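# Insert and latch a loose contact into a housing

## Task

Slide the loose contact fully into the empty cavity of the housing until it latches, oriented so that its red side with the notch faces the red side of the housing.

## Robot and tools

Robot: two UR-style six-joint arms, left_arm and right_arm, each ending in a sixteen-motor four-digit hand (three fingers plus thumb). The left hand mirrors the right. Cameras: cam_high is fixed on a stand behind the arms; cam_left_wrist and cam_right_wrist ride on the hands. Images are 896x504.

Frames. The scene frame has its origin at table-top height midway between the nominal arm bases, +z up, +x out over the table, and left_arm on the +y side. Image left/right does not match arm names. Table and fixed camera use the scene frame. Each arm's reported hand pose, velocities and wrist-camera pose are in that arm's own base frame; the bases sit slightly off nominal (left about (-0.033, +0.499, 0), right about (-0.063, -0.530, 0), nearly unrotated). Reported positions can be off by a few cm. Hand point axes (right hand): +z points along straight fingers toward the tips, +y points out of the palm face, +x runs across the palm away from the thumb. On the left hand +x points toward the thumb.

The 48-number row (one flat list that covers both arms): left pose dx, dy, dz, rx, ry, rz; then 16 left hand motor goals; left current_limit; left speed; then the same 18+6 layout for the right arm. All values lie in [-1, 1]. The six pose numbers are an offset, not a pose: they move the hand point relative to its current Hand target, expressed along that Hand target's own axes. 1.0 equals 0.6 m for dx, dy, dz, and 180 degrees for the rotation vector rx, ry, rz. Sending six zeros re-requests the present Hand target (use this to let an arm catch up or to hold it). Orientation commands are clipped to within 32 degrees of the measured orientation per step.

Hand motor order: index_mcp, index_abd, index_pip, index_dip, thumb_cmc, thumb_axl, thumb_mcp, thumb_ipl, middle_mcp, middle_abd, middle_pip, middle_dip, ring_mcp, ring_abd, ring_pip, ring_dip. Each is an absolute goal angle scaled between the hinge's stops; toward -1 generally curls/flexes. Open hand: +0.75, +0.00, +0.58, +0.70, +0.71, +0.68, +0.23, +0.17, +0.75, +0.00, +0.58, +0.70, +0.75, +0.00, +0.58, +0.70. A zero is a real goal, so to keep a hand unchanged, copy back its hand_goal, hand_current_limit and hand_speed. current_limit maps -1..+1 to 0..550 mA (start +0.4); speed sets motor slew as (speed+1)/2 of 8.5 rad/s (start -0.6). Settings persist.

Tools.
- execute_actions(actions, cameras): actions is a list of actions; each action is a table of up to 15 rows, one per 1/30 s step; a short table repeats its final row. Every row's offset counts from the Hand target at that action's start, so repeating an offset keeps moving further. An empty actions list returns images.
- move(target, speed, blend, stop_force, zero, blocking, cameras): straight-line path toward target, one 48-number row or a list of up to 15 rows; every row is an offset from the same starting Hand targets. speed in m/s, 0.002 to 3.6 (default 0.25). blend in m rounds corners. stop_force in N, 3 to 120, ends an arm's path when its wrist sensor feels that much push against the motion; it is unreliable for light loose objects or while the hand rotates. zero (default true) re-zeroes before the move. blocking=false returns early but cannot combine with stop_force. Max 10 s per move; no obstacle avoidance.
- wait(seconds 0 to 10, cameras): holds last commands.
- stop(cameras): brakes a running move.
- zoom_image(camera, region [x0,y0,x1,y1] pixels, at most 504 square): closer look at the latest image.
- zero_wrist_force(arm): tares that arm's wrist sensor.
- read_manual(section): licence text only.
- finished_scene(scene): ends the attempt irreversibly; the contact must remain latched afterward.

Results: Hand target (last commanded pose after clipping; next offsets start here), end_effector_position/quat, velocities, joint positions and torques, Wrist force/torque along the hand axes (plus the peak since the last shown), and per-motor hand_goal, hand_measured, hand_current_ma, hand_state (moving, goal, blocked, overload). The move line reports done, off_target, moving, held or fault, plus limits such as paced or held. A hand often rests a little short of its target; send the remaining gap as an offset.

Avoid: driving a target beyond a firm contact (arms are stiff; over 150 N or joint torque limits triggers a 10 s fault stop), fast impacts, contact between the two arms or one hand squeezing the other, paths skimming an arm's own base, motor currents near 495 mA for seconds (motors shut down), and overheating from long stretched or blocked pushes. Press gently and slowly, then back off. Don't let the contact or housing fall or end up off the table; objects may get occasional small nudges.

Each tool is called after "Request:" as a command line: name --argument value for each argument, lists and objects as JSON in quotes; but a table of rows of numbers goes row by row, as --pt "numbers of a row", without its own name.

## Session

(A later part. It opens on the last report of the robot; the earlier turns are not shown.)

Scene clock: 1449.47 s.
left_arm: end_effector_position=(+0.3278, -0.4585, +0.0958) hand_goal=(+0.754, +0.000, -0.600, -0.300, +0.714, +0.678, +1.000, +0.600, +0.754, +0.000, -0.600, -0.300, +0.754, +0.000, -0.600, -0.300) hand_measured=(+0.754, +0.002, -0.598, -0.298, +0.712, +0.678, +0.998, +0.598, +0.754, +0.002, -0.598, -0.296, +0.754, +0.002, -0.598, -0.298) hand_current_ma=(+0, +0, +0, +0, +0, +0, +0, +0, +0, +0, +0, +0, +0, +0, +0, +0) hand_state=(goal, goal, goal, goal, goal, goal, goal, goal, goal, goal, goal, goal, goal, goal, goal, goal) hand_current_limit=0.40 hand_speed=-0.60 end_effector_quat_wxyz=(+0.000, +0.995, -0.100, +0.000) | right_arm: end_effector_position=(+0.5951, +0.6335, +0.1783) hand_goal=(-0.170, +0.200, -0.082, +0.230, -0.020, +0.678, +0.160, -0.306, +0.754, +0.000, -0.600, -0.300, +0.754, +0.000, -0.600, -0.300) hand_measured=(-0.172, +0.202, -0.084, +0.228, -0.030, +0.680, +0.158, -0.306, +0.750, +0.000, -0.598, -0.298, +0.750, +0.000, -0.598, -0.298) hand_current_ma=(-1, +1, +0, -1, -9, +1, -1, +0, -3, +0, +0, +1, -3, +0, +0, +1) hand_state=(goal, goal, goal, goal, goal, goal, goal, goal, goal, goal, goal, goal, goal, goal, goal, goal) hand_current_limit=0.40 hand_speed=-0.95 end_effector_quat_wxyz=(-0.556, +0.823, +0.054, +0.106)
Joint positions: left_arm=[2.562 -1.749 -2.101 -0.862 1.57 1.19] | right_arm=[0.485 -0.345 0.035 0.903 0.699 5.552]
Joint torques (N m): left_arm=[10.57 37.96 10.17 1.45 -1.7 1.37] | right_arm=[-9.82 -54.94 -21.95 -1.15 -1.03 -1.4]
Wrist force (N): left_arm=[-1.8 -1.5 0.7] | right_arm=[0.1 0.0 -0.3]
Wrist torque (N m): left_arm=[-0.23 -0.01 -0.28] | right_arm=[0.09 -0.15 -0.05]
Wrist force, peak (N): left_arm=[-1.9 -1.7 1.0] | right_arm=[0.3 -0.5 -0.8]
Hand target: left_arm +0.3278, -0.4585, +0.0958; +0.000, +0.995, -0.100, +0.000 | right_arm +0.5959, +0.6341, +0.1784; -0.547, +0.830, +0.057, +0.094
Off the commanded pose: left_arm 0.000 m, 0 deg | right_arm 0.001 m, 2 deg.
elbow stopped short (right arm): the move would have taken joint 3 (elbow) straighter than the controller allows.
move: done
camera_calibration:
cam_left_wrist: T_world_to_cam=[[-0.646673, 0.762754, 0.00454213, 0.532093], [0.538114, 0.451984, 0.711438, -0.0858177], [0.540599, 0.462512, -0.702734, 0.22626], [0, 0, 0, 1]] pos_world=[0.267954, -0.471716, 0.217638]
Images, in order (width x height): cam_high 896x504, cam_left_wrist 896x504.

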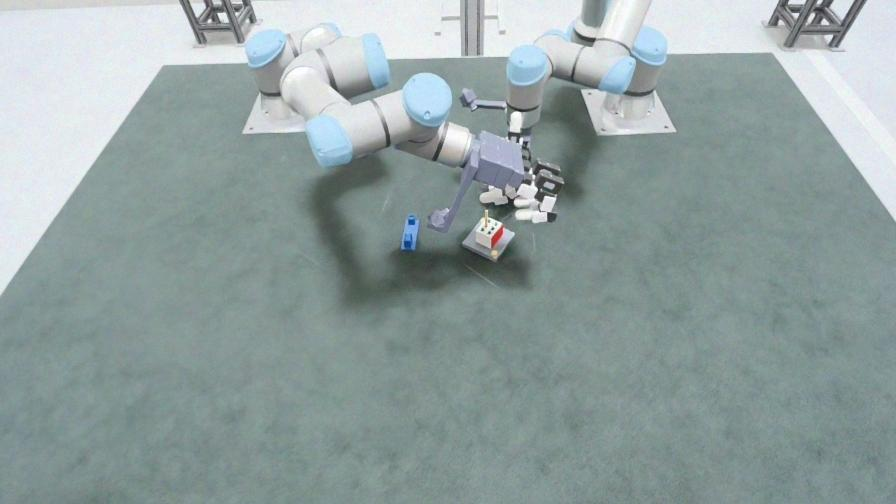

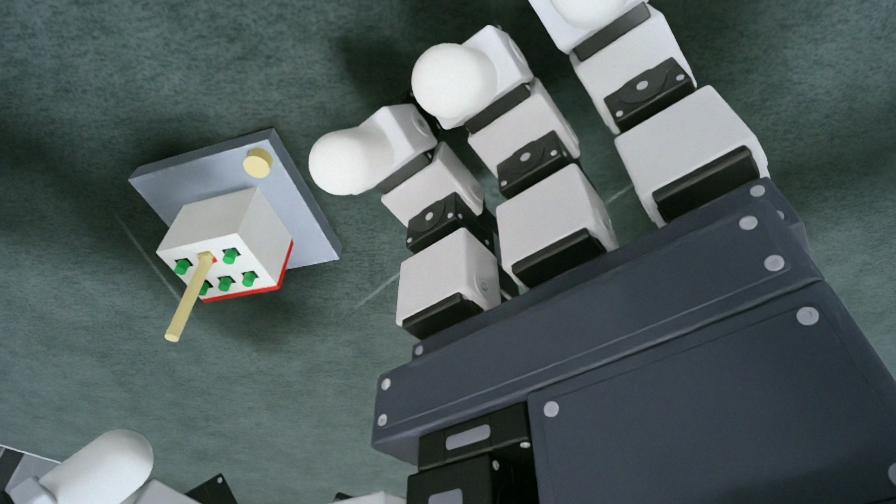

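Request:
move --pt "-0.1285 0.0356 0 0 0 0 0.754 0 -0.6 -0.3 0.714 0.678 1.0 0.6 0.754 0 -0.6 -0.3 0.754 0 -0.6 -0.3 0.4 -0.6 0 0 0 0 0 0 -0.170 0.2 -0.083 0.229 -0.02 0.678 0.16 -0.307 0.754 0 -0.6 -0.3 0.754 0 -0.6 -0.3 0.4 -0.8" --pt "-0.1285 0.0356 0 0 0 0 0.754 0 -0.6 -0.3 0.714 0.678 1.0 0.6 0.754 0 -0.6 -0.3 0.754 0 -0.6 -0.3 0.4 -0.6 -0.0285 -0.013 -0.0797 0.1049 0.1634 0.1033 -0.170 0.2 -0.083 0.229 -0.02 0.678 0.16 -0.307 0.754 0 -0.6 -0.3 0.754 0 -0.6 -0.3 0.4 -0.8" --pt "-0.1285 0.0356 0 0 0 0 0.754 0 -0.6 -0.3 0.714 0.678 1.0 0.6 0.754 0 -0.6 -0.3 0.754 0 -0.6 -0.3 0.4 -0.6 -0.0285 -0.013 -0.0797 0.1049 0.1634 0.1033 -0.479 0 0.577 0.696 0.714 0.678 0.899 0.384 0.754 0 -0.6 -0.3 0.754 0 -0.6 -0.3 0.4 -0.8" --speed 0.2 --cameras '["all"]'

Scene clock: 1485.47 s.
left_arm: end_effector_position=(+0.2480, -0.4642, +0.0959) hand_goal=(+0.754, +0.000, -0.600, -0.300, +0.714, +0.678, +1.000, +0.600, +0.754, +0.000, -0.600, -0.300, +0.754, +0.000, -0.600, -0.300) hand_measured=(+0.754, +0.002, -0.598, -0.298, +0.712, +0.678, +0.998, +0.598, +0.754, +0.002, -0.598, -0.296, +0.754, +0.002, -0.598, -0.298) hand_current_ma=(+0, +0, +0, +0, +0, +0, +0, +0, +0, +0, +0, +0, +0, +0, +0, +0) hand_state=(goal, goal, goal, goal, goal, goal, goal, goal, goal, goal, goal, goal, goal, goal, goal, goal) hand_current_limit=0.40 hand_speed=-0.60 end_effector_quat_wxyz=(+0.000, +0.995, -0.100, +0.000) | right_arm: end_effector_position=(+0.5732, +0.5933, +0.2000) hand_goal=(-0.478, +0.000, +0.578, +0.696, +0.714, +0.678, +0.900, +0.384, +0.754, +0.000, -0.600, -0.300, +0.754, +0.000, -0.600, -0.300) hand_measured=(-0.476, +0.002, +0.574, +0.694, +0.698, +0.680, +0.898, +0.382, +0.748, +0.000, -0.598, -0.298, +0.748, +0.000, -0.598, -0.298) hand_current_ma=(+0, +1, -2, -1, -19, +1, -1, -1, -4, +0, +0, +1, -4, +0, +0, +1) hand_state=(goal, goal, goal, goal, goal, goal, goal, goal, goal, goal, goal, goal, goal, goal, goal, goal) hand_current_limit=0.40 hand_speed=-0.80 end_effector_quat_wxyz=(+0.678, -0.678, +0.200, -0.201)
Joint positions: left_arm=[2.446 -1.652 -2.216 -0.844 1.57 1.075] | right_arm=[0.472 -1.011 1.37 -0.36 1.047 6.283]
Joint torques (N m): left_arm=[-7.63 12.18 8.63 1.4 1.79 -1.36] | right_arm=[-8.83 -35.26 -13 -2.83 1.27 -0.8]
Wrist force (N): left_arm=[-2.0 -1.4 0.6] | right_arm=[-0.1 0.0 -0.7]
Wrist torque (N m): left_arm=[-0.23 0.00 -0.37] | right_arm=[0.12 -0.17 0.00]
Wrist force, peak (N): left_arm=[-4.0 -0.9 0.9] | right_arm=[-0.1 -0.1 -1.3]
Hand target: left_arm +0.2480, -0.4642, +0.0959; +0.000, +0.995, -0.100, +0.000 | right_arm +0.5732, +0.5933, +0.2000; +0.678, -0.678, +0.200, -0.201
Off the commanded pose: left_arm 0.000 m, 0 deg | right_arm 0.000 m, 0 deg.
elbow stopped short (right arm): the move would have taken joint 3 (elbow) straighter than the controller allows.
move: done
camera_calibration:
cam_left_wrist: T_world_to_cam=[[-0.646673, 0.762754, 0.00454213, 0.48476], [0.538114, 0.451984, 0.711438, -0.0404162], [0.540599, 0.462512, -0.702734, 0.27206], [0, 0, 0, 1]] pos_world=[0.188154, -0.477316, 0.217738]
cam_right_wrist: T_world_to_cam=[[-0.676, 0.434819, -0.594942, 0.285163], [-0.736586, -0.422314, 0.528291, 0.514574], [-0.0215414, 0.795351, 0.605767, -0.459476], [0, 0, 0, 1]] pos_world=[0.5619, 0.458762, 0.176146]

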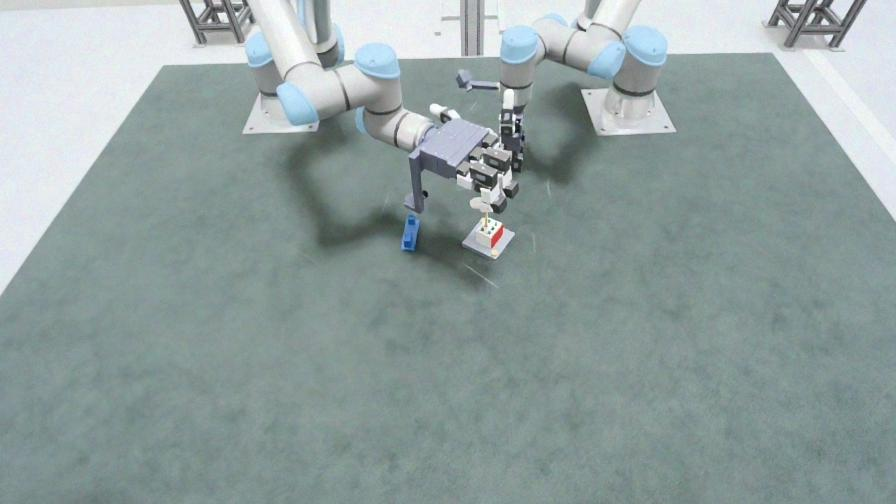

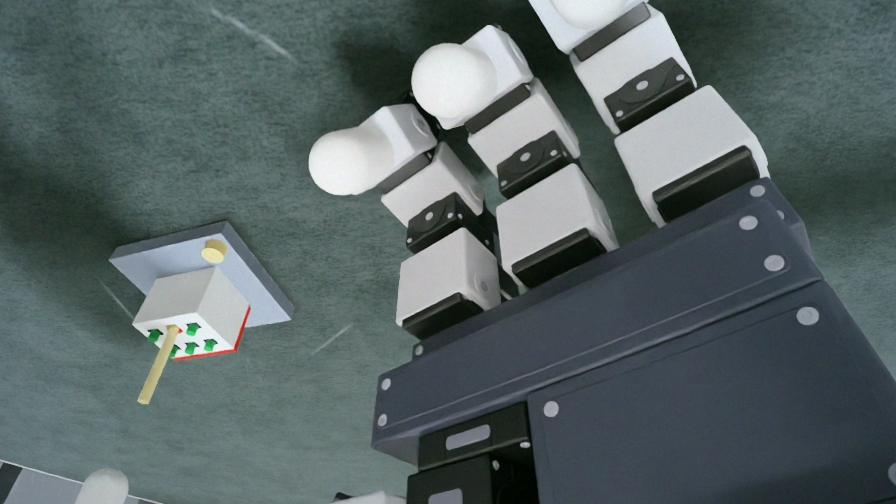

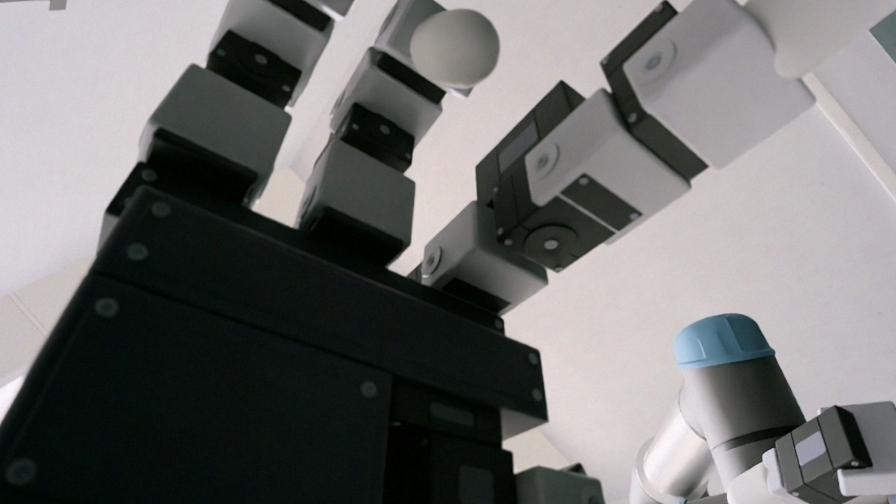

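Request:
move --target '[0,0,-0.0917,0,0,0,0.754,0,-0.6,-0.3,0.714,0.678,1.0,0.6,0.754,0,-0.6,-0.3,0.754,0,-0.6,-0.3,0.4,-0.6,0,0,0,0,0,0,-0.479,0,0.577,0.696,0.714,0.678,0.899,0.384,0.754,0,-0.6,-0.3,0.754,0,-0.6,-0.3,0.4,-0.8]' --speed 0.2 --cameras '["cam_left_wrist"]'

Request:
zoom_image --camera "cam_left_wrist" --region '[80, 240, 280, 440]'

Scene clock: 1497.60 s.
left_arm: end_effector_position=(+0.2480, -0.4642, +0.1510) hand_goal=(+0.754, +0.000, -0.600, -0.300, +0.714, +0.678, +1.000, +0.600, +0.754, +0.000, -0.600, -0.300, +0.754, +0.000, -0.600, -0.300) hand_measured=(+0.754, +0.002, -0.598, -0.298, +0.712, +0.678, +0.998, +0.598, +0.754, +0.002, -0.598, -0.296, +0.754, +0.002, -0.598, -0.298) hand_current_ma=(+0, +0, +0, +0, +0, +0, +0, +0, +0, +0, +0, +0, +0, +0, +0, +0) hand_state=(goal, goal, goal, goal, goal, goal, goal, goal, goal, goal, goal, goal, goal, goal, goal, goal) hand_current_limit=0.40 hand_speed=-0.60 end_effector_quat_wxyz=(+0.000, +0.995, -0.100, +0.000) | right_arm: end_effector_position=(+0.5732, +0.5933, +0.2000) hand_goal=(-0.478, +0.000, +0.578, +0.696, +0.714, +0.678, +0.900, +0.384, +0.754, +0.000, -0.600, -0.300, +0.754, +0.000, -0.600, -0.300) hand_measured=(-0.476, +0.002, +0.574, +0.694, +0.698, +0.680, +0.898, +0.382, +0.748, +0.000, -0.598, -0.298, +0.748, +0.000, -0.598, -0.298) hand_current_ma=(+0, +1, -2, -1, -19, +1, -1, -1, -4, +0, +0, +1, -4, +0, +0, +1) hand_state=(goal, goal, goal, goal, goal, goal, goal, goal, goal, goal, goal, goal, goal, goal, goal, goal) hand_current_limit=0.40 hand_speed=-0.80 end_effector_quat_wxyz=(+0.678, -0.678, +0.200, -0.201)
Joint positions: left_arm=[2.446 -1.558 -2.139 -1.015 1.57 1.075] | right_arm=[0.472 -1.011 1.37 -0.36 1.047 6.283]
Joint torques (N m): left_arm=[10.33 13.47 14.3 2.18 0.37 1.53] | right_arm=[-9.79 -36.97 -14.01 -2.79 1.28 0.32]
Wrist force (N): left_arm=[-1.7 -1.5 0.7] | right_arm=[0.2 0.2 -0.8]
Wrist torque (N m): left_arm=[-0.25 -0.03 -0.31] | right_arm=[0.15 -0.19 0.03]
Wrist force, peak (N): left_arm=[-2.2 -1.5 2.3] | right_arm=[0.3 0.3 -1.0]
Hand target: left_arm +0.2480, -0.4641, +0.1509; +0.000, +0.995, -0.100, +0.000 | right_arm +0.5732, +0.5933, +0.2000; +0.678, -0.678, +0.200, -0.201
Off the commanded pose: left_arm 0.000 m, 0 deg | right_arm 0.000 m, 0 deg.
move: done
camera_calibration:
cam_left_wrist: T_world_to_cam=[[-0.646631, 0.762791, 0.00428923, 0.484588], [0.538044, 0.452108, 0.711412, -0.0795369], [0.540719, 0.462329, -0.702762, 0.310679], [0, 0, 0, 1]] pos_world=[0.188154, -0.477316, 0.272839]
Images, in order (width x height): cam_left_wrist 896x504.

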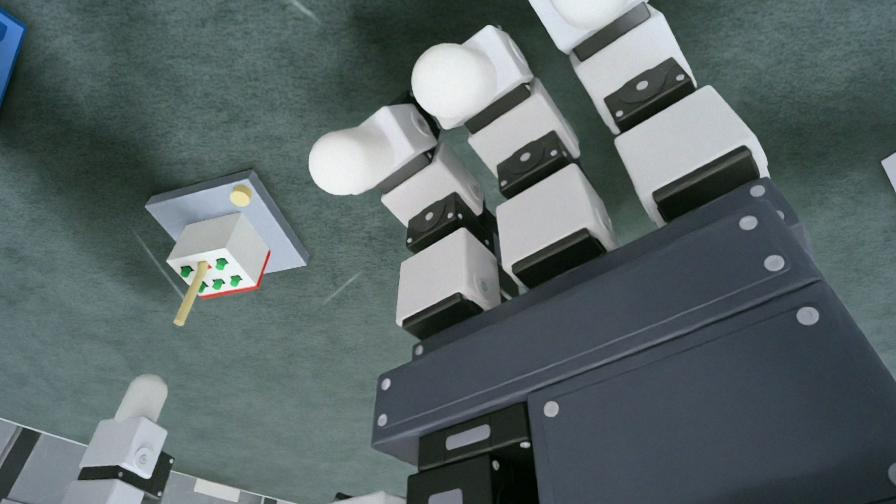

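Scaled by 2.520 from the camera's 896x504 image, which has a finer 1280x720 frame.

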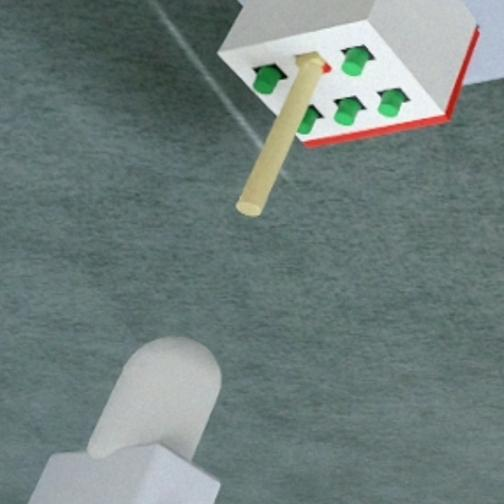

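Request:
execute_actions --actions '[]' --cameras '["cam_high"]'

Request:
zoom_image --camera "cam_high" --region '[460, 180, 530, 250]'

Scene clock: 1509.93 s.
left_arm: end_effector_position=(+0.2480, -0.4641, +0.1509) hand_goal=(+0.754, +0.000, -0.600, -0.300, +0.714, +0.678, +1.000, +0.600, +0.754, +0.000, -0.600, -0.300, +0.754, +0.000, -0.600, -0.300) hand_measured=(+0.754, +0.002, -0.598, -0.298, +0.712, +0.678, +0.998, +0.598, +0.754, +0.002, -0.598, -0.296, +0.754, +0.002, -0.598, -0.298) hand_current_ma=(+0, +0, +0, +0, +0, +0, +0, +0, +0, +0, +0, +0, +0, +0, +0, +0) hand_state=(goal, goal, goal, goal, goal, goal, goal, goal, goal, goal, goal, goal, goal, goal, goal, goal) hand_current_limit=0.40 hand_speed=-0.60 end_effector_quat_wxyz=(+0.000, +0.995, -0.100, +0.000) | right_arm: end_effector_position=(+0.5732, +0.5933, +0.2000) hand_goal=(-0.478, +0.000, +0.578, +0.696, +0.714, +0.678, +0.900, +0.384, +0.754, +0.000, -0.600, -0.300, +0.754, +0.000, -0.600, -0.300) hand_measured=(-0.476, +0.002, +0.574, +0.694, +0.698, +0.680, +0.898, +0.382, +0.748, +0.000, -0.598, -0.298, +0.748, +0.000, -0.598, -0.298) hand_current_ma=(+0, +1, -2, -1, -19, +1, -1, -1, -4, +0, +0, +1, -4, +0, +0, +1) hand_state=(goal, goal, goal, goal, goal, goal, goal, goal, goal, goal, goal, goal, goal, goal, goal, goal) hand_current_limit=0.40 hand_speed=-0.80 end_effector_quat_wxyz=(+0.678, -0.678, +0.200, -0.201)
Joint positions: left_arm=[2.446 -1.558 -2.139 -1.015 1.57 1.075] | right_arm=[0.472 -1.011 1.37 -0.36 1.047 6.283]
Joint velocities: within noise
Joint torques (N m): left_arm=[9.94 10.85 23.55 1.6 1.81 1.43] | right_arm=[-8.36 -37.88 -14.47 -2.46 1.24 0.65]
Motor temperatures (°C): left_arm=[32 34 31 37 44 36] | right_arm=[31 32 35 31 36 35]
Wrist force (N): left_arm=[-1.4 -1.7 0.8] | right_arm=[0.0 0.2 -0.8]
Wrist torque (N m): left_arm=[-0.27 -0.06 -0.29] | right_arm=[0.15 -0.18 0.02]
Wrist force, peak (N): left_arm=[-1.8 -1.9 0.6] | right_arm=[0.1 0.2 -1.0]
Hand target: left_arm +0.2480, -0.4641, +0.1509; +0.000, +0.995, -0.100, +0.000 | right_arm +0.5732, +0.5933, +0.2000; +0.678, -0.678, +0.200, -0.201
Off the commanded pose: left_arm 0.000 m, 0 deg | right_arm 0.000 m, 0 deg.
Images, in order (width x height): cam_high 896x504.

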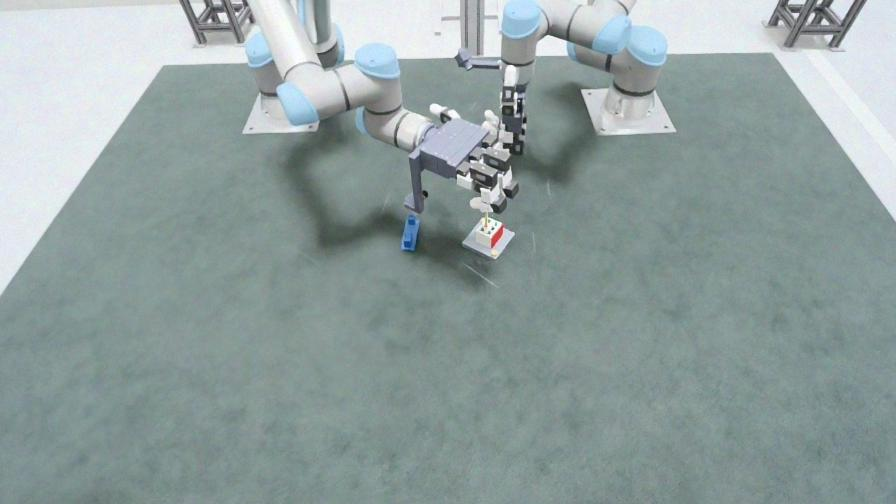

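Scaled by 7.200 from the camera's 896x504 image, which has a finer 1280x720 frame.

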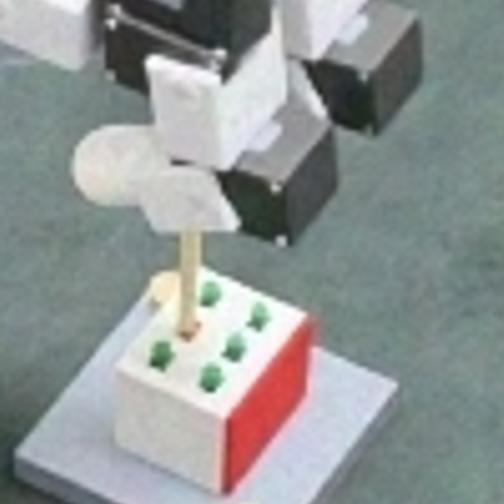

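Request:
move --target '[0,0,0,0,0,0,0.754,0,-0.6,-0.3,0.714,0.678,1.0,0.6,0.754,0,-0.6,-0.3,0.754,0,-0.6,-0.3,0.4,-0.6,0.001,0.0075,-0.0343,-0.0833,-0.0166,-0.0022,-0.274,0,0.577,0.696,0.714,0.678,0.899,0.384,0.754,0,0.576,0.696,0.754,0,0.576,0.696,0.4,-0.8]' --speed 0.1 --cameras '["cam_left_wrist","cam_high"]'

Request:
zoom_image --camera "cam_left_wrist" --region '[80, 240, 280, 440]'

Request:
zoom_image --camera "cam_high" --region '[460, 180, 530, 250]'

Scene clock: 1527.30 s.
left_arm: end_effector_position=(+0.2480, -0.4641, +0.1509) hand_goal=(+0.754, +0.000, -0.600, -0.300, +0.714, +0.678, +1.000, +0.600, +0.754, +0.000, -0.600, -0.300, +0.754, +0.000, -0.600, -0.300) hand_measured=(+0.754, +0.002, -0.598, -0.298, +0.712, +0.678, +0.998, +0.598, +0.754, +0.002, -0.598, -0.296, +0.754, +0.002, -0.598, -0.298) hand_current_ma=(+0, +0, +0, +0, +0, +0, +0, +0, +0, +0, +0, +0, +0, +0, +0, +0) hand_state=(goal, goal, goal, goal, goal, goal, goal, goal, goal, goal, goal, goal, goal, goal, goal, goal) hand_current_limit=0.40 hand_speed=-0.60 end_effector_quat_wxyz=(+0.000, +0.995, -0.100, +0.000) | right_arm: end_effector_position=(+0.5626, +0.5757, +0.1955) hand_goal=(-0.274, +0.000, +0.578, +0.696, +0.714, +0.678, +0.900, +0.384, +0.754, +0.000, +0.576, +0.696, +0.754, +0.000, +0.576, +0.696) hand_measured=(-0.278, +0.002, +0.574, +0.694, +0.698, +0.680, +0.898, +0.382, +0.746, +0.000, +0.570, +0.692, +0.746, +0.000, +0.568, +0.692) hand_current_ma=(-3, +1, -2, -1, -17, +1, -1, -1, -6, +0, -5, -2, -6, +0, -5, -1) hand_state=(goal, goal, goal, goal, goal, goal, goal, goal, goal, goal, goal, goal, goal, goal, goal, goal) hand_current_limit=0.40 hand_speed=-0.80 end_effector_quat_wxyz=(-0.588, +0.766, -0.205, +0.158)
Joint positions: left_arm=[2.446 -1.558 -2.139 -1.015 1.57 1.075] | right_arm=[0.465 -0.937 1.124 0.123 1.01 6.114]
Joint torques (N m): left_arm=[10.47 10.36 21.03 2.19 1.74 1.44] | right_arm=[8.77 -59.72 -16.05 1.01 0.75 1.07]
Wrist force (N): left_arm=[-1.7 -1.5 0.9] | right_arm=[0.0 0.2 -0.7]
Wrist torque (N m): left_arm=[-0.26 -0.02 -0.31] | right_arm=[0.13 -0.14 -0.07]
Wrist force, peak (N): left_arm=[-2.1 -1.7 0.5] | right_arm=[0.1 0.2 -1.1]
Hand target: left_arm +0.2480, -0.4641, +0.1509; +0.000, +0.995, -0.100, +0.000 | right_arm +0.5625, +0.5757, +0.1955; -0.588, +0.766, -0.205, +0.157
Off the commanded pose: left_arm 0.000 m, 0 deg | right_arm 0.000 m, 0 deg.
move: done
camera_calibration:
cam_left_wrist: T_world_to_cam=[[-0.646673, 0.762754, 0.00454213, 0.484575], [0.538114, 0.451984, 0.711438, -0.0795991], [0.540599, 0.462512, -0.702734, 0.310657], [0, 0, 0, 1]] pos_world=[0.188254, -0.477316, 0.272738]
Images, in order (width x height): cam_high 896x504, cam_left_wrist 896x504.

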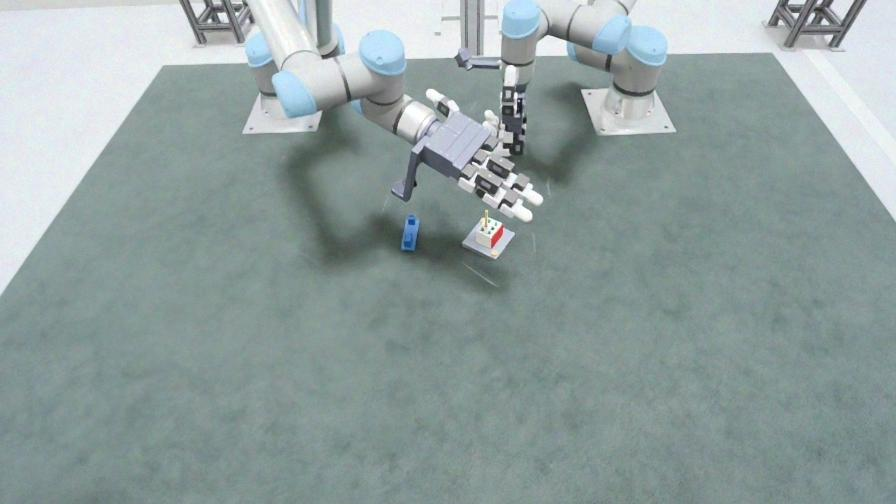

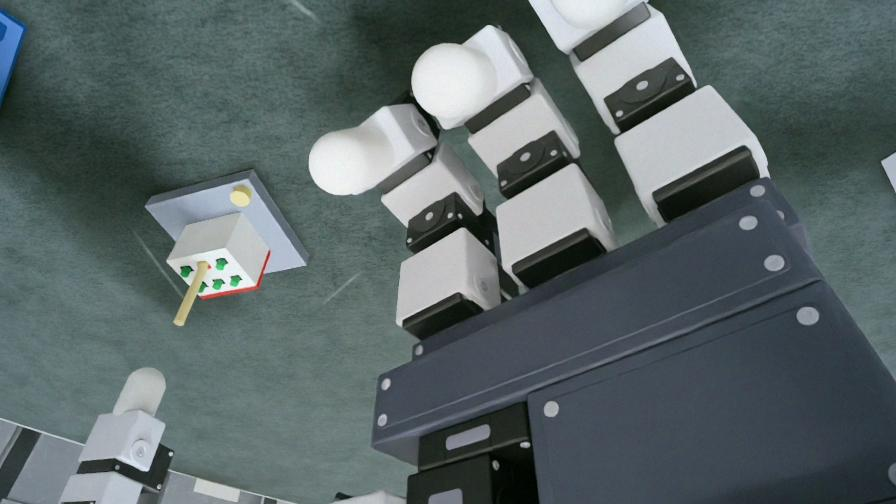

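Scaled by 2.520 from the camera's 896x504 image, which has a finer 1280x720 frame.

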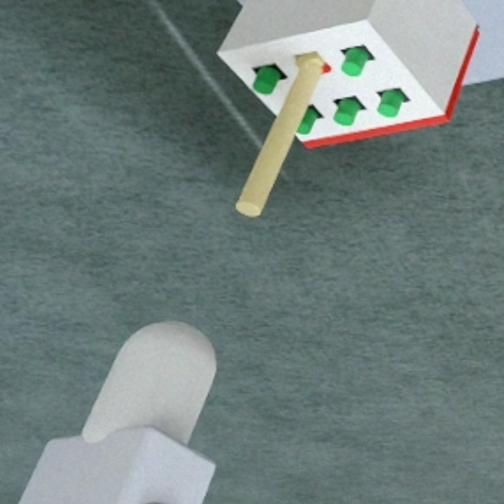

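Scaled by 7.200 from the camera's 896x504 image, which has a finer 1280x720 frame.

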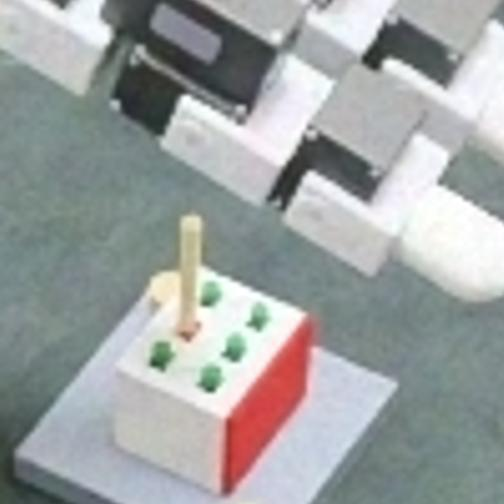

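Request:
move --target '[0,0,0,0,0,0,0.754,0,-0.6,-0.3,0.714,0.678,1.0,0.6,0.754,0,-0.6,-0.3,0.754,0,-0.6,-0.3,0.4,-0.6,-0.0017,0.0315,0.0114,0,0,0,-0.274,0,0.577,0.696,0.714,0.678,0.899,0.384,0.754,0,0.576,0.696,0.754,0,-0.6,-0.3,0.4,-0.8]' --speed 0.06 --cameras '["cam_left_wrist","cam_high"]'

Request:
zoom_image --camera "cam_left_wrist" --region '[100, 250, 240, 400]'

Request:
zoom_image --camera "cam_high" --region '[460, 180, 530, 250]'

Scene clock: 1557.37 s.
left_arm: end_effector_position=(+0.2480, -0.4641, +0.1509) hand_goal=(+0.754, +0.000, -0.600, -0.300, +0.714, +0.678, +1.000, +0.600, +0.754, +0.000, -0.600, -0.300, +0.754, +0.000, -0.600, -0.300) hand_measured=(+0.754, +0.002, -0.598, -0.298, +0.712, +0.678, +0.998, +0.598, +0.754, +0.002, -0.598, -0.296, +0.754, +0.002, -0.598, -0.298) hand_current_ma=(+0, +0, +0, +0, +0, +0, +0, +0, +0, +0, +0, +0, +0, +0, +0, +0) hand_state=(goal, goal, goal, goal, goal, goal, goal, goal, goal, goal, goal, goal, goal, goal, goal, goal) hand_current_limit=0.40 hand_speed=-0.60 end_effector_quat_wxyz=(+0.000, +0.995, -0.100, +0.000) | right_arm: end_effector_position=(+0.5625, +0.5777, +0.1755) hand_goal=(-0.274, +0.000, +0.578, +0.696, +0.714, +0.678, +0.900, +0.384, +0.754, +0.000, +0.576, +0.696, +0.754, +0.000, -0.600, -0.300) hand_measured=(-0.278, +0.002, +0.574, +0.694, +0.698, +0.680, +0.898, +0.382, +0.746, +0.000, +0.570, +0.692, +0.746, +0.000, -0.596, -0.296) hand_current_ma=(-3, +1, -2, -1, -17, +1, -1, -1, -6, +0, -4, -2, -6, +0, +1, +1) hand_state=(goal, goal, goal, goal, goal, goal, goal, goal, goal, goal, goal, goal, goal, goal, goal, goal) hand_current_limit=0.40 hand_speed=-0.80 end_effector_quat_wxyz=(-0.588, +0.766, -0.205, +0.157)
Joint positions: left_arm=[2.446 -1.558 -2.139 -1.015 1.57 1.075] | right_arm=[0.468 -0.923 1.153 0.08 1.013 6.115]
Joint torques (N m): left_arm=[10.26 9.49 18.74 3.78 1.69 1.65] | right_arm=[-8.79 -58.73 -25.89 0.98 -2.09 -0.03]
Wrist force (N): left_arm=[-1.7 -1.5 0.6] | right_arm=[0.2 0.3 -0.7]
Wrist torque (N m): left_arm=[-0.24 -0.03 -0.31] | right_arm=[0.14 -0.16 -0.06]
Wrist force, peak (N): left_arm=[-1.8 -1.9 0.6] | right_arm=[0.2 -0.3 -0.9]
Hand target: left_arm +0.2480, -0.4641, +0.1509; +0.000, +0.995, -0.100, +0.000 | right_arm +0.5625, +0.5777, +0.1755; -0.588, +0.766, -0.205, +0.157
Off the commanded pose: left_arm 0.000 m, 0 deg | right_arm 0.000 m, 0 deg.
move: done
camera_calibration:
cam_left_wrist: T_world_to_cam=[[-0.646673, 0.762754, 0.00454213, 0.484575], [0.538114, 0.451984, 0.711438, -0.0795991], [0.540599, 0.462512, -0.702734, 0.310657], [0, 0, 0, 1]] pos_world=[0.188254, -0.477316, 0.272738]
Images, in order (width x height): cam_high 896x504, cam_left_wrist 896x504.

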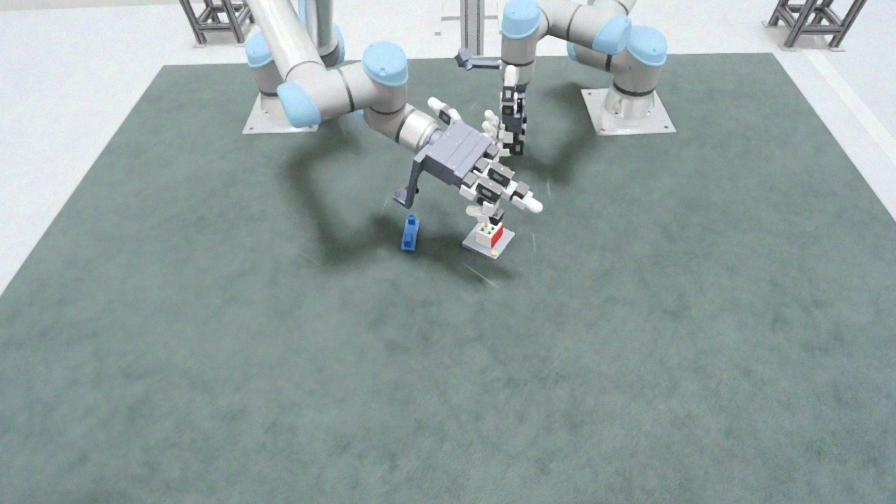

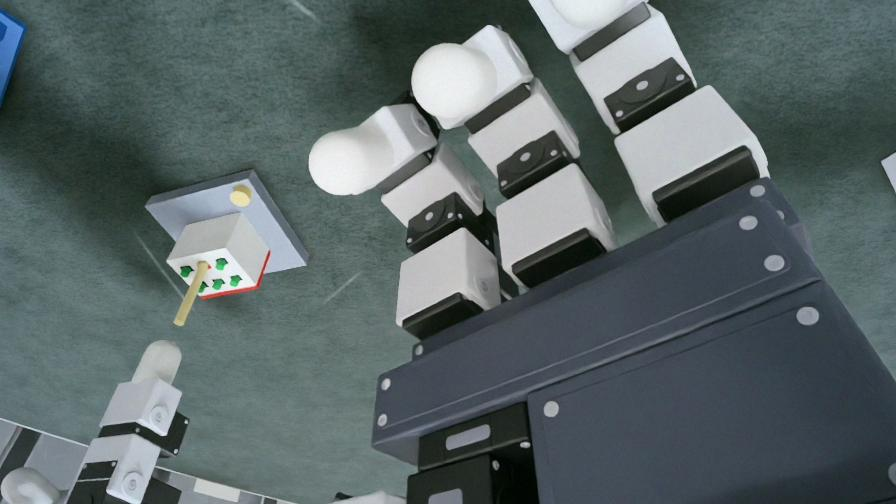

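Scaled by 3.360 from the camera's 896x504 image, which has a finer 1280x720 frame.

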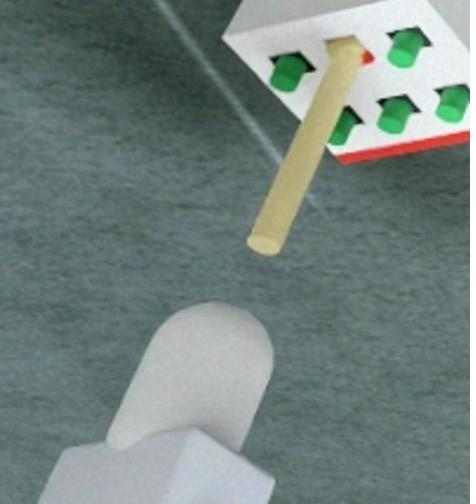

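Scaled by 7.200 from the camera's 896x504 image, which has a finer 1280x720 frame.

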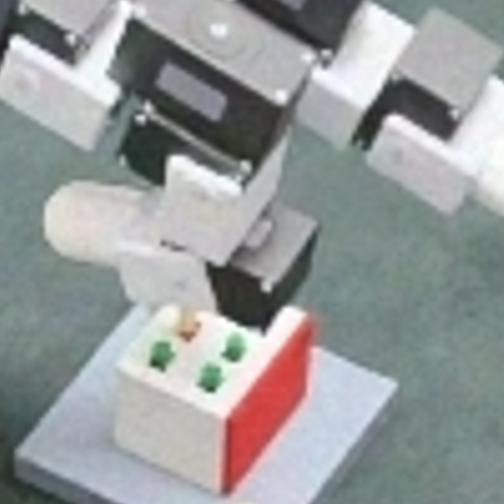

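Request:
move --target '[0,0,0,0,0,0,0.754,0,-0.6,-0.3,0.714,0.678,1.0,0.6,0.754,0,-0.6,-0.3,0.754,0,-0.6,-0.3,0.4,-0.6,0,0,0,0,0,0,-0.274,0,0.577,0.696,0.714,0.678,0.899,0.384,0.98,0,0.576,0.696,0.98,0,0.576,0.696,0.4,-0.8]' --speed 0.06 --cameras '["cam_high"]'

Request:
zoom_image --camera "cam_high" --region '[460, 180, 530, 250]'

Scene clock: 1566.07 s.
left_arm: end_effector_position=(+0.2480, -0.4641, +0.1509) hand_goal=(+0.754, +0.000, -0.600, -0.300, +0.714, +0.678, +1.000, +0.600, +0.754, +0.000, -0.600, -0.300, +0.754, +0.000, -0.600, -0.300) hand_measured=(+0.754, +0.002, -0.598, -0.298, +0.712, +0.678, +0.998, +0.598, +0.754, +0.002, -0.598, -0.296, +0.754, +0.002, -0.598, -0.298) hand_current_ma=(+0, +0, +0, +0, +0, +0, +0, +0, +0, +0, +0, +0, +0, +0, +0, +0) hand_state=(goal, goal, goal, goal, goal, goal, goal, goal, goal, goal, goal, goal, goal, goal, goal, goal) hand_current_limit=0.40 hand_speed=-0.60 end_effector_quat_wxyz=(+0.000, +0.995, -0.100, +0.000) | right_arm: end_effector_position=(+0.5625, +0.5777, +0.1755) hand_goal=(-0.274, +0.000, +0.578, +0.696, +0.714, +0.678, +0.900, +0.384, +0.980, +0.000, +0.576, +0.696, +0.980, +0.000, +0.576, +0.696) hand_measured=(-0.278, +0.002, +0.574, +0.694, +0.698, +0.680, +0.898, +0.382, +0.956, +0.000, +0.570, +0.692, +0.960, +0.000, +0.568, +0.692) hand_current_ma=(-3, +1, -2, -1, -17, +1, -1, -1, -32, +0, -4, -2, -24, +0, -5, -1) hand_state=(goal, goal, goal, goal, goal, goal, goal, goal, blocked, goal, goal, goal, goal, goal, goal, goal) hand_current_limit=0.40 hand_speed=-0.80 end_effector_quat_wxyz=(-0.588, +0.766, -0.205, +0.157)
Joint positions: left_arm=[2.446 -1.558 -2.139 -1.015 1.57 1.075] | right_arm=[0.468 -0.923 1.153 0.08 1.013 6.115]
Joint torques (N m): left_arm=[10.33 10.03 15.54 3.78 1.5 1.54] | right_arm=[-9.55 -58.2 -26.02 1.2 -1.9 -0.8]
Wrist force (N): left_arm=[-1.5 -1.6 0.6] | right_arm=[0.1 0.2 -0.5]
Wrist torque (N m): left_arm=[-0.25 -0.05 -0.29] | right_arm=[0.10 -0.15 -0.07]
Wrist force, peak (N): left_arm=[-1.8 -1.8 0.6] | right_arm=[0.1 0.4 -0.9]
Hand target: left_arm +0.2480, -0.4641, +0.1509; +0.000, +0.995, -0.100, +0.000 | right_arm +0.5625, +0.5777, +0.1755; -0.588, +0.766, -0.205, +0.157
Off the commanded pose: left_arm 0.000 m, 0 deg | right_arm 0.000 m, 0 deg.
move: done
Images, in order (width x height): cam_high 896x504.

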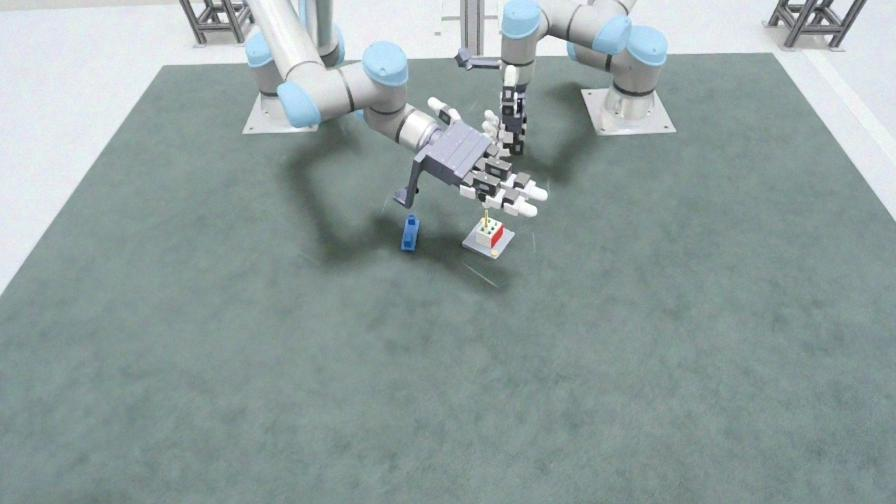

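Scaled by 7.200 from the camera's 896x504 image, which has a finer 1280x720 frame.

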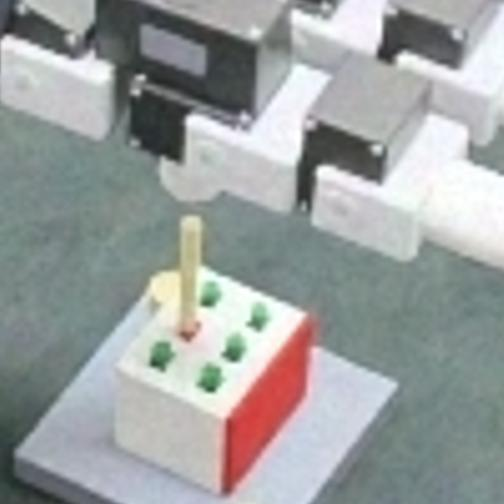

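Request:
move --target '[0,0,0,0,0,0,0.754,0,-0.6,-0.3,0.714,0.678,1.0,0.6,0.754,0,-0.6,-0.3,0.754,0,-0.6,-0.3,0.4,-0.6,0,0.0354,0.0095,0,0,0,-0.274,0,0.577,0.696,0.714,0.678,0.899,0.384,0.96,0,0.576,0.696,0.96,0,0.576,0.696,0.75,-0.8]' --speed 0.01 --stop_force 5 --cameras '["cam_left_wrist","cam_high"]'

Request:
zoom_image --camera "cam_left_wrist" --region '[130, 240, 240, 370]'

Request:
zoom_image --camera "cam_high" --region '[460, 180, 530, 250]'

Scene clock: 1578.23 s.
left_arm: end_effector_position=(+0.2480, -0.4641, +0.1509) hand_goal=(+0.754, +0.000, -0.600, -0.300, +0.714, +0.678, +1.000, +0.600, +0.754, +0.000, -0.600, -0.300, +0.754, +0.000, -0.600, -0.300) hand_measured=(+0.754, +0.002, -0.598, -0.298, +0.712, +0.678, +0.998, +0.598, +0.754, +0.002, -0.598, -0.296, +0.754, +0.002, -0.598, -0.298) hand_current_ma=(+0, +0, +0, +0, +0, +0, +0, +0, +0, +0, +0, +0, +0, +0, +0, +0) hand_state=(goal, goal, goal, goal, goal, goal, goal, goal, goal, goal, goal, goal, goal, goal, goal, goal) hand_current_limit=0.40 hand_speed=-0.60 end_effector_quat_wxyz=(+0.000, +0.995, -0.100, +0.000) | right_arm: end_effector_position=(+0.5625, +0.5778, +0.1600) hand_goal=(-0.274, +0.000, +0.578, +0.696, +0.714, +0.678, +0.900, +0.384, +0.960, +0.000, +0.576, +0.696, +0.960, +0.000, +0.576, +0.696) hand_measured=(-0.278, +0.002, +0.576, +0.694, +0.698, +0.680, +0.898, +0.382, +0.952, +0.000, +0.570, +0.692, +0.952, +0.000, +0.568, +0.692) hand_current_ma=(-2, +1, -1, -1, -17, +1, -1, -1, -8, +0, -4, -2, -6, +0, -5, -1) hand_state=(goal, goal, goal, goal, goal, goal, goal, goal, goal, goal, goal, goal, goal, goal, goal, goal) hand_current_limit=0.75 hand_speed=-0.80 end_effector_quat_wxyz=(-0.588, +0.766, -0.205, +0.158)
Joint positions: left_arm=[2.446 -1.558 -2.139 -1.015 1.57 1.075] | right_arm=[0.468 -0.913 1.177 0.046 1.013 6.115]
Joint torques (N m): left_arm=[9.42 11.45 10.8 3.8 1.34 1.59] | right_arm=[-8.35 -56 -23.32 2.01 -0.9 -1.03]
Wrist force (N): left_arm=[-1.7 -1.5 0.8] | right_arm=[0.1 -5.0 -2.0]
Wrist torque (N m): left_arm=[-0.25 -0.03 -0.31] | right_arm=[0.08 -0.17 0.05]
Wrist force, peak (N): left_arm=[-1.9 -1.8 0.6] | right_arm=[0.2 -8.3 -2.5]
Hand target: left_arm +0.2480, -0.4641, +0.1509; +0.000, +0.995, -0.100, +0.000 | right_arm +0.5625, +0.5778, +0.1600; -0.588, +0.766, -0.205, +0.158 (not the last commanded pose)
Off the commanded pose: left_arm 0.000 m, 0 deg | right_arm 0.007 m, 0 deg.
move: contact (right_arm)
camera_calibration:
cam_left_wrist: T_world_to_cam=[[-0.646673, 0.762754, 0.00454213, 0.484575], [0.538114, 0.451984, 0.711438, -0.0795991], [0.540599, 0.462512, -0.702734, 0.310657], [0, 0, 0, 1]] pos_world=[0.188254, -0.477316, 0.272738]
Images, in order (width x height): cam_high 896x504, cam_left_wrist 896x504.

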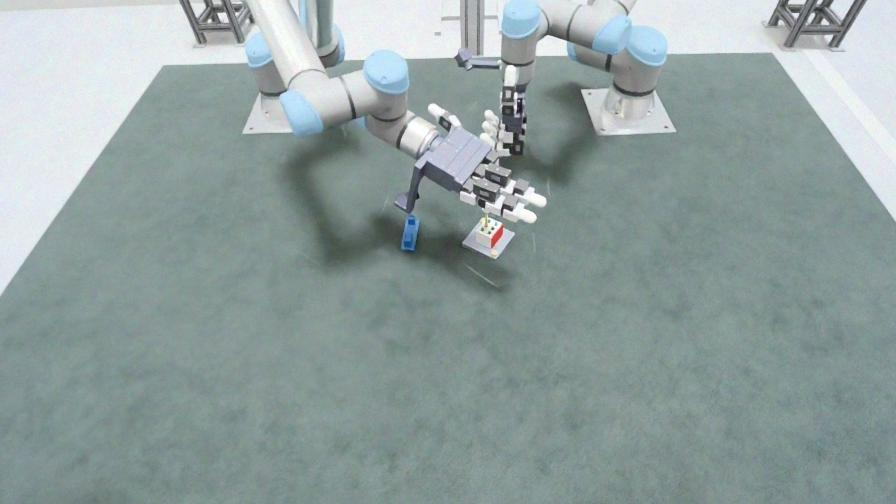

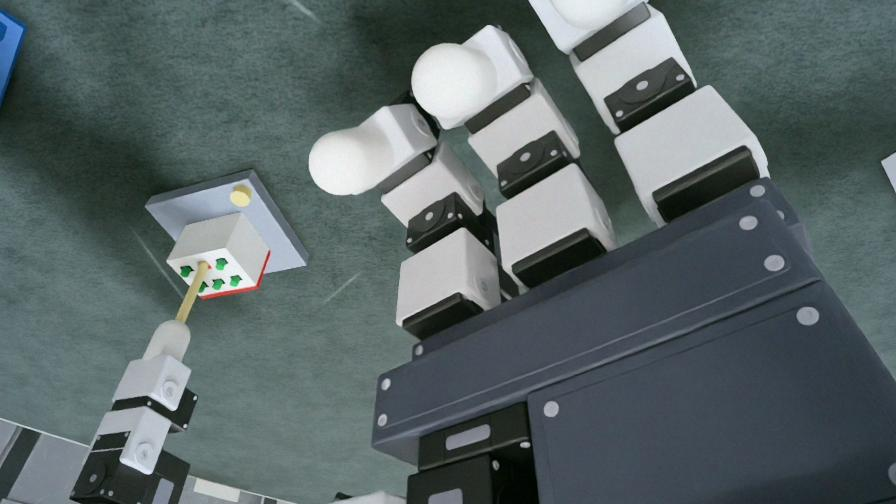

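Scaled by 3.877 from the camera's 896x504 image, which has a finer 1280x720 frame.

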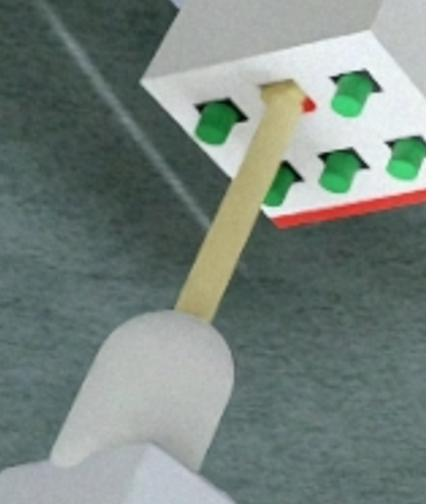

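Scaled by 7.200 from the camera's 896x504 image, which has a finer 1280x720 frame.

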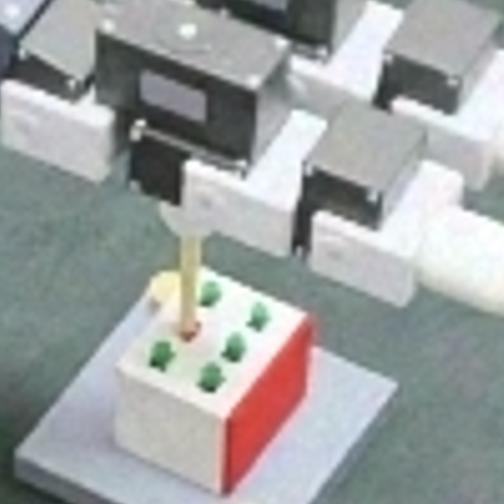

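Request:
move --target '[0,0,0,0,0,0,0.754,0,-0.6,-0.3,0.714,0.678,1.0,0.6,0.754,0,-0.6,-0.3,0.754,0,-0.6,-0.3,0.4,-0.6,0,0.0161,0.0043,0,0,0,-0.274,0,0.577,0.696,0.714,0.678,0.899,0.384,0.96,0,0.576,0.696,0.96,0,0.576,0.696,0.75,-0.8]' --speed 0.005 --stop_force 12 --zero false --cameras '["cam_left_wrist","cam_high"]'

Request:
zoom_image --camera "cam_left_wrist" --region '[130, 240, 240, 370]'

Scene clock: 1585.47 s.
left_arm: end_effector_position=(+0.2480, -0.4641, +0.1509) hand_goal=(+0.754, +0.000, -0.600, -0.300, +0.714, +0.678, +1.000, +0.600, +0.754, +0.000, -0.600, -0.300, +0.754, +0.000, -0.600, -0.300) hand_measured=(+0.754, +0.002, -0.598, -0.298, +0.712, +0.678, +0.998, +0.598, +0.754, +0.002, -0.598, -0.296, +0.754, +0.002, -0.598, -0.298) hand_current_ma=(+0, +0, +0, +0, +0, +0, +0, +0, +0, +0, +0, +0, +0, +0, +0, +0) hand_state=(goal, goal, goal, goal, goal, goal, goal, goal, goal, goal, goal, goal, goal, goal, goal, goal) hand_current_limit=0.40 hand_speed=-0.60 end_effector_quat_wxyz=(+0.000, +0.995, -0.100, +0.000) | right_arm: end_effector_position=(+0.5625, +0.5778, +0.1578) hand_goal=(-0.274, +0.000, +0.578, +0.696, +0.714, +0.678, +0.900, +0.384, +0.960, +0.000, +0.576, +0.696, +0.960, +0.000, +0.576, +0.696) hand_measured=(-0.278, +0.002, +0.576, +0.694, +0.698, +0.680, +0.898, +0.382, +0.952, +0.000, +0.570, +0.692, +0.952, +0.000, +0.568, +0.692) hand_current_ma=(-2, +0, -1, -1, -17, +1, -1, -1, -8, +0, -4, -2, -6, +0, -5, -1) hand_state=(goal, goal, goal, goal, goal, goal, goal, goal, goal, goal, goal, goal, goal, goal, goal, goal) hand_current_limit=0.75 hand_speed=-0.80 end_effector_quat_wxyz=(-0.588, +0.766, -0.205, +0.158)
Joint positions: left_arm=[2.446 -1.558 -2.139 -1.015 1.57 1.075] | right_arm=[0.468 -0.912 1.181 0.041 1.013 6.115]
Joint torques (N m): left_arm=[11.23 10.56 10.83 3.78 1.21 1.45] | right_arm=[-9.98 -49.67 -19.65 2.3 1.06 -1.1]
Wrist force (N): left_arm=[-1.7 -1.7 0.7] | right_arm=[0.5 -11.7 -3.6]
Wrist torque (N m): left_arm=[-0.27 -0.02 -0.31] | right_arm=[0.01 -0.24 0.21]
Wrist force, peak (N): left_arm=[-1.8 -1.8 0.5] | right_arm=[0.4 -13.2 -4.0]
Hand target: left_arm +0.2480, -0.4641, +0.1509; +0.000, +0.995, -0.100, +0.000 | right_arm +0.5625, +0.5778, +0.1578; -0.588, +0.766, -0.205, +0.158 (not the last commanded pose)
Off the commanded pose: left_arm 0.000 m, 0 deg | right_arm 0.008 m, 0 deg.
move: contact (right_arm)
camera_calibration:
cam_left_wrist: T_world_to_cam=[[-0.646673, 0.762754, 0.00454213, 0.484575], [0.538114, 0.451984, 0.711438, -0.0795991], [0.540599, 0.462512, -0.702734, 0.310657], [0, 0, 0, 1]] pos_world=[0.188254, -0.477316, 0.272738]
Images, in order (width x height): cam_high 896x504, cam_left_wrist 896x504.

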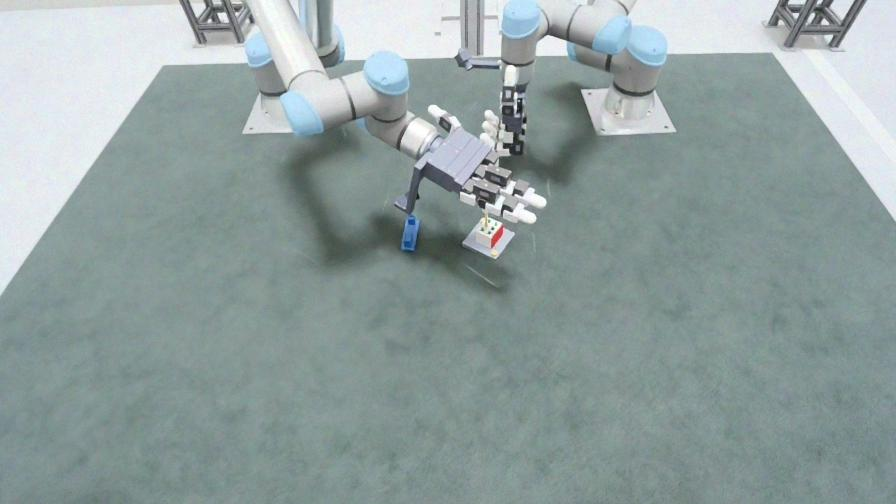

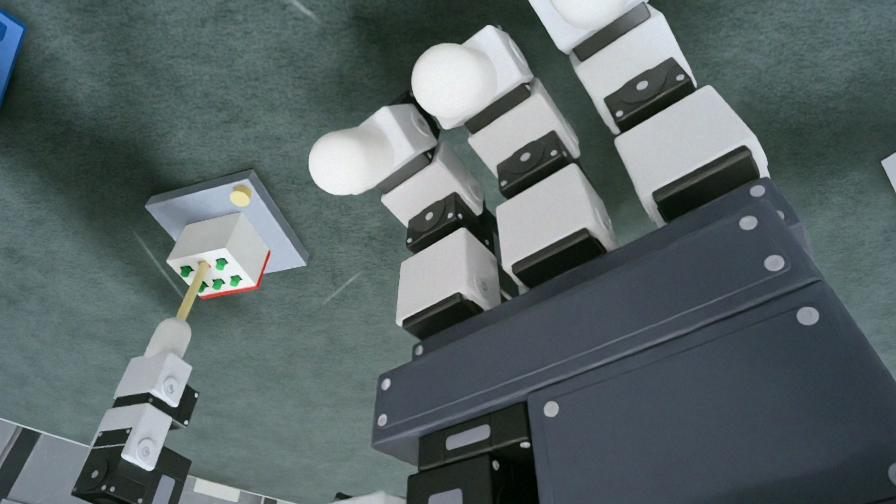

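Scaled by 3.877 from the camera's 896x504 image, which has a finer 1280x720 frame.

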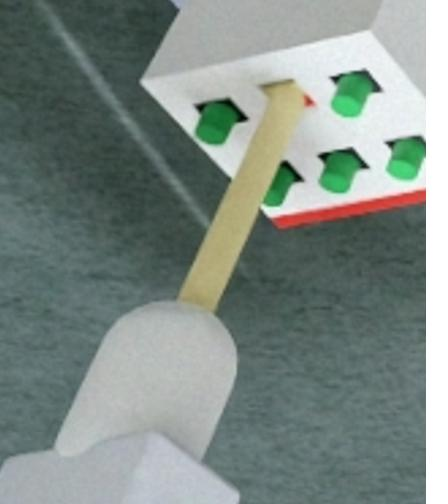

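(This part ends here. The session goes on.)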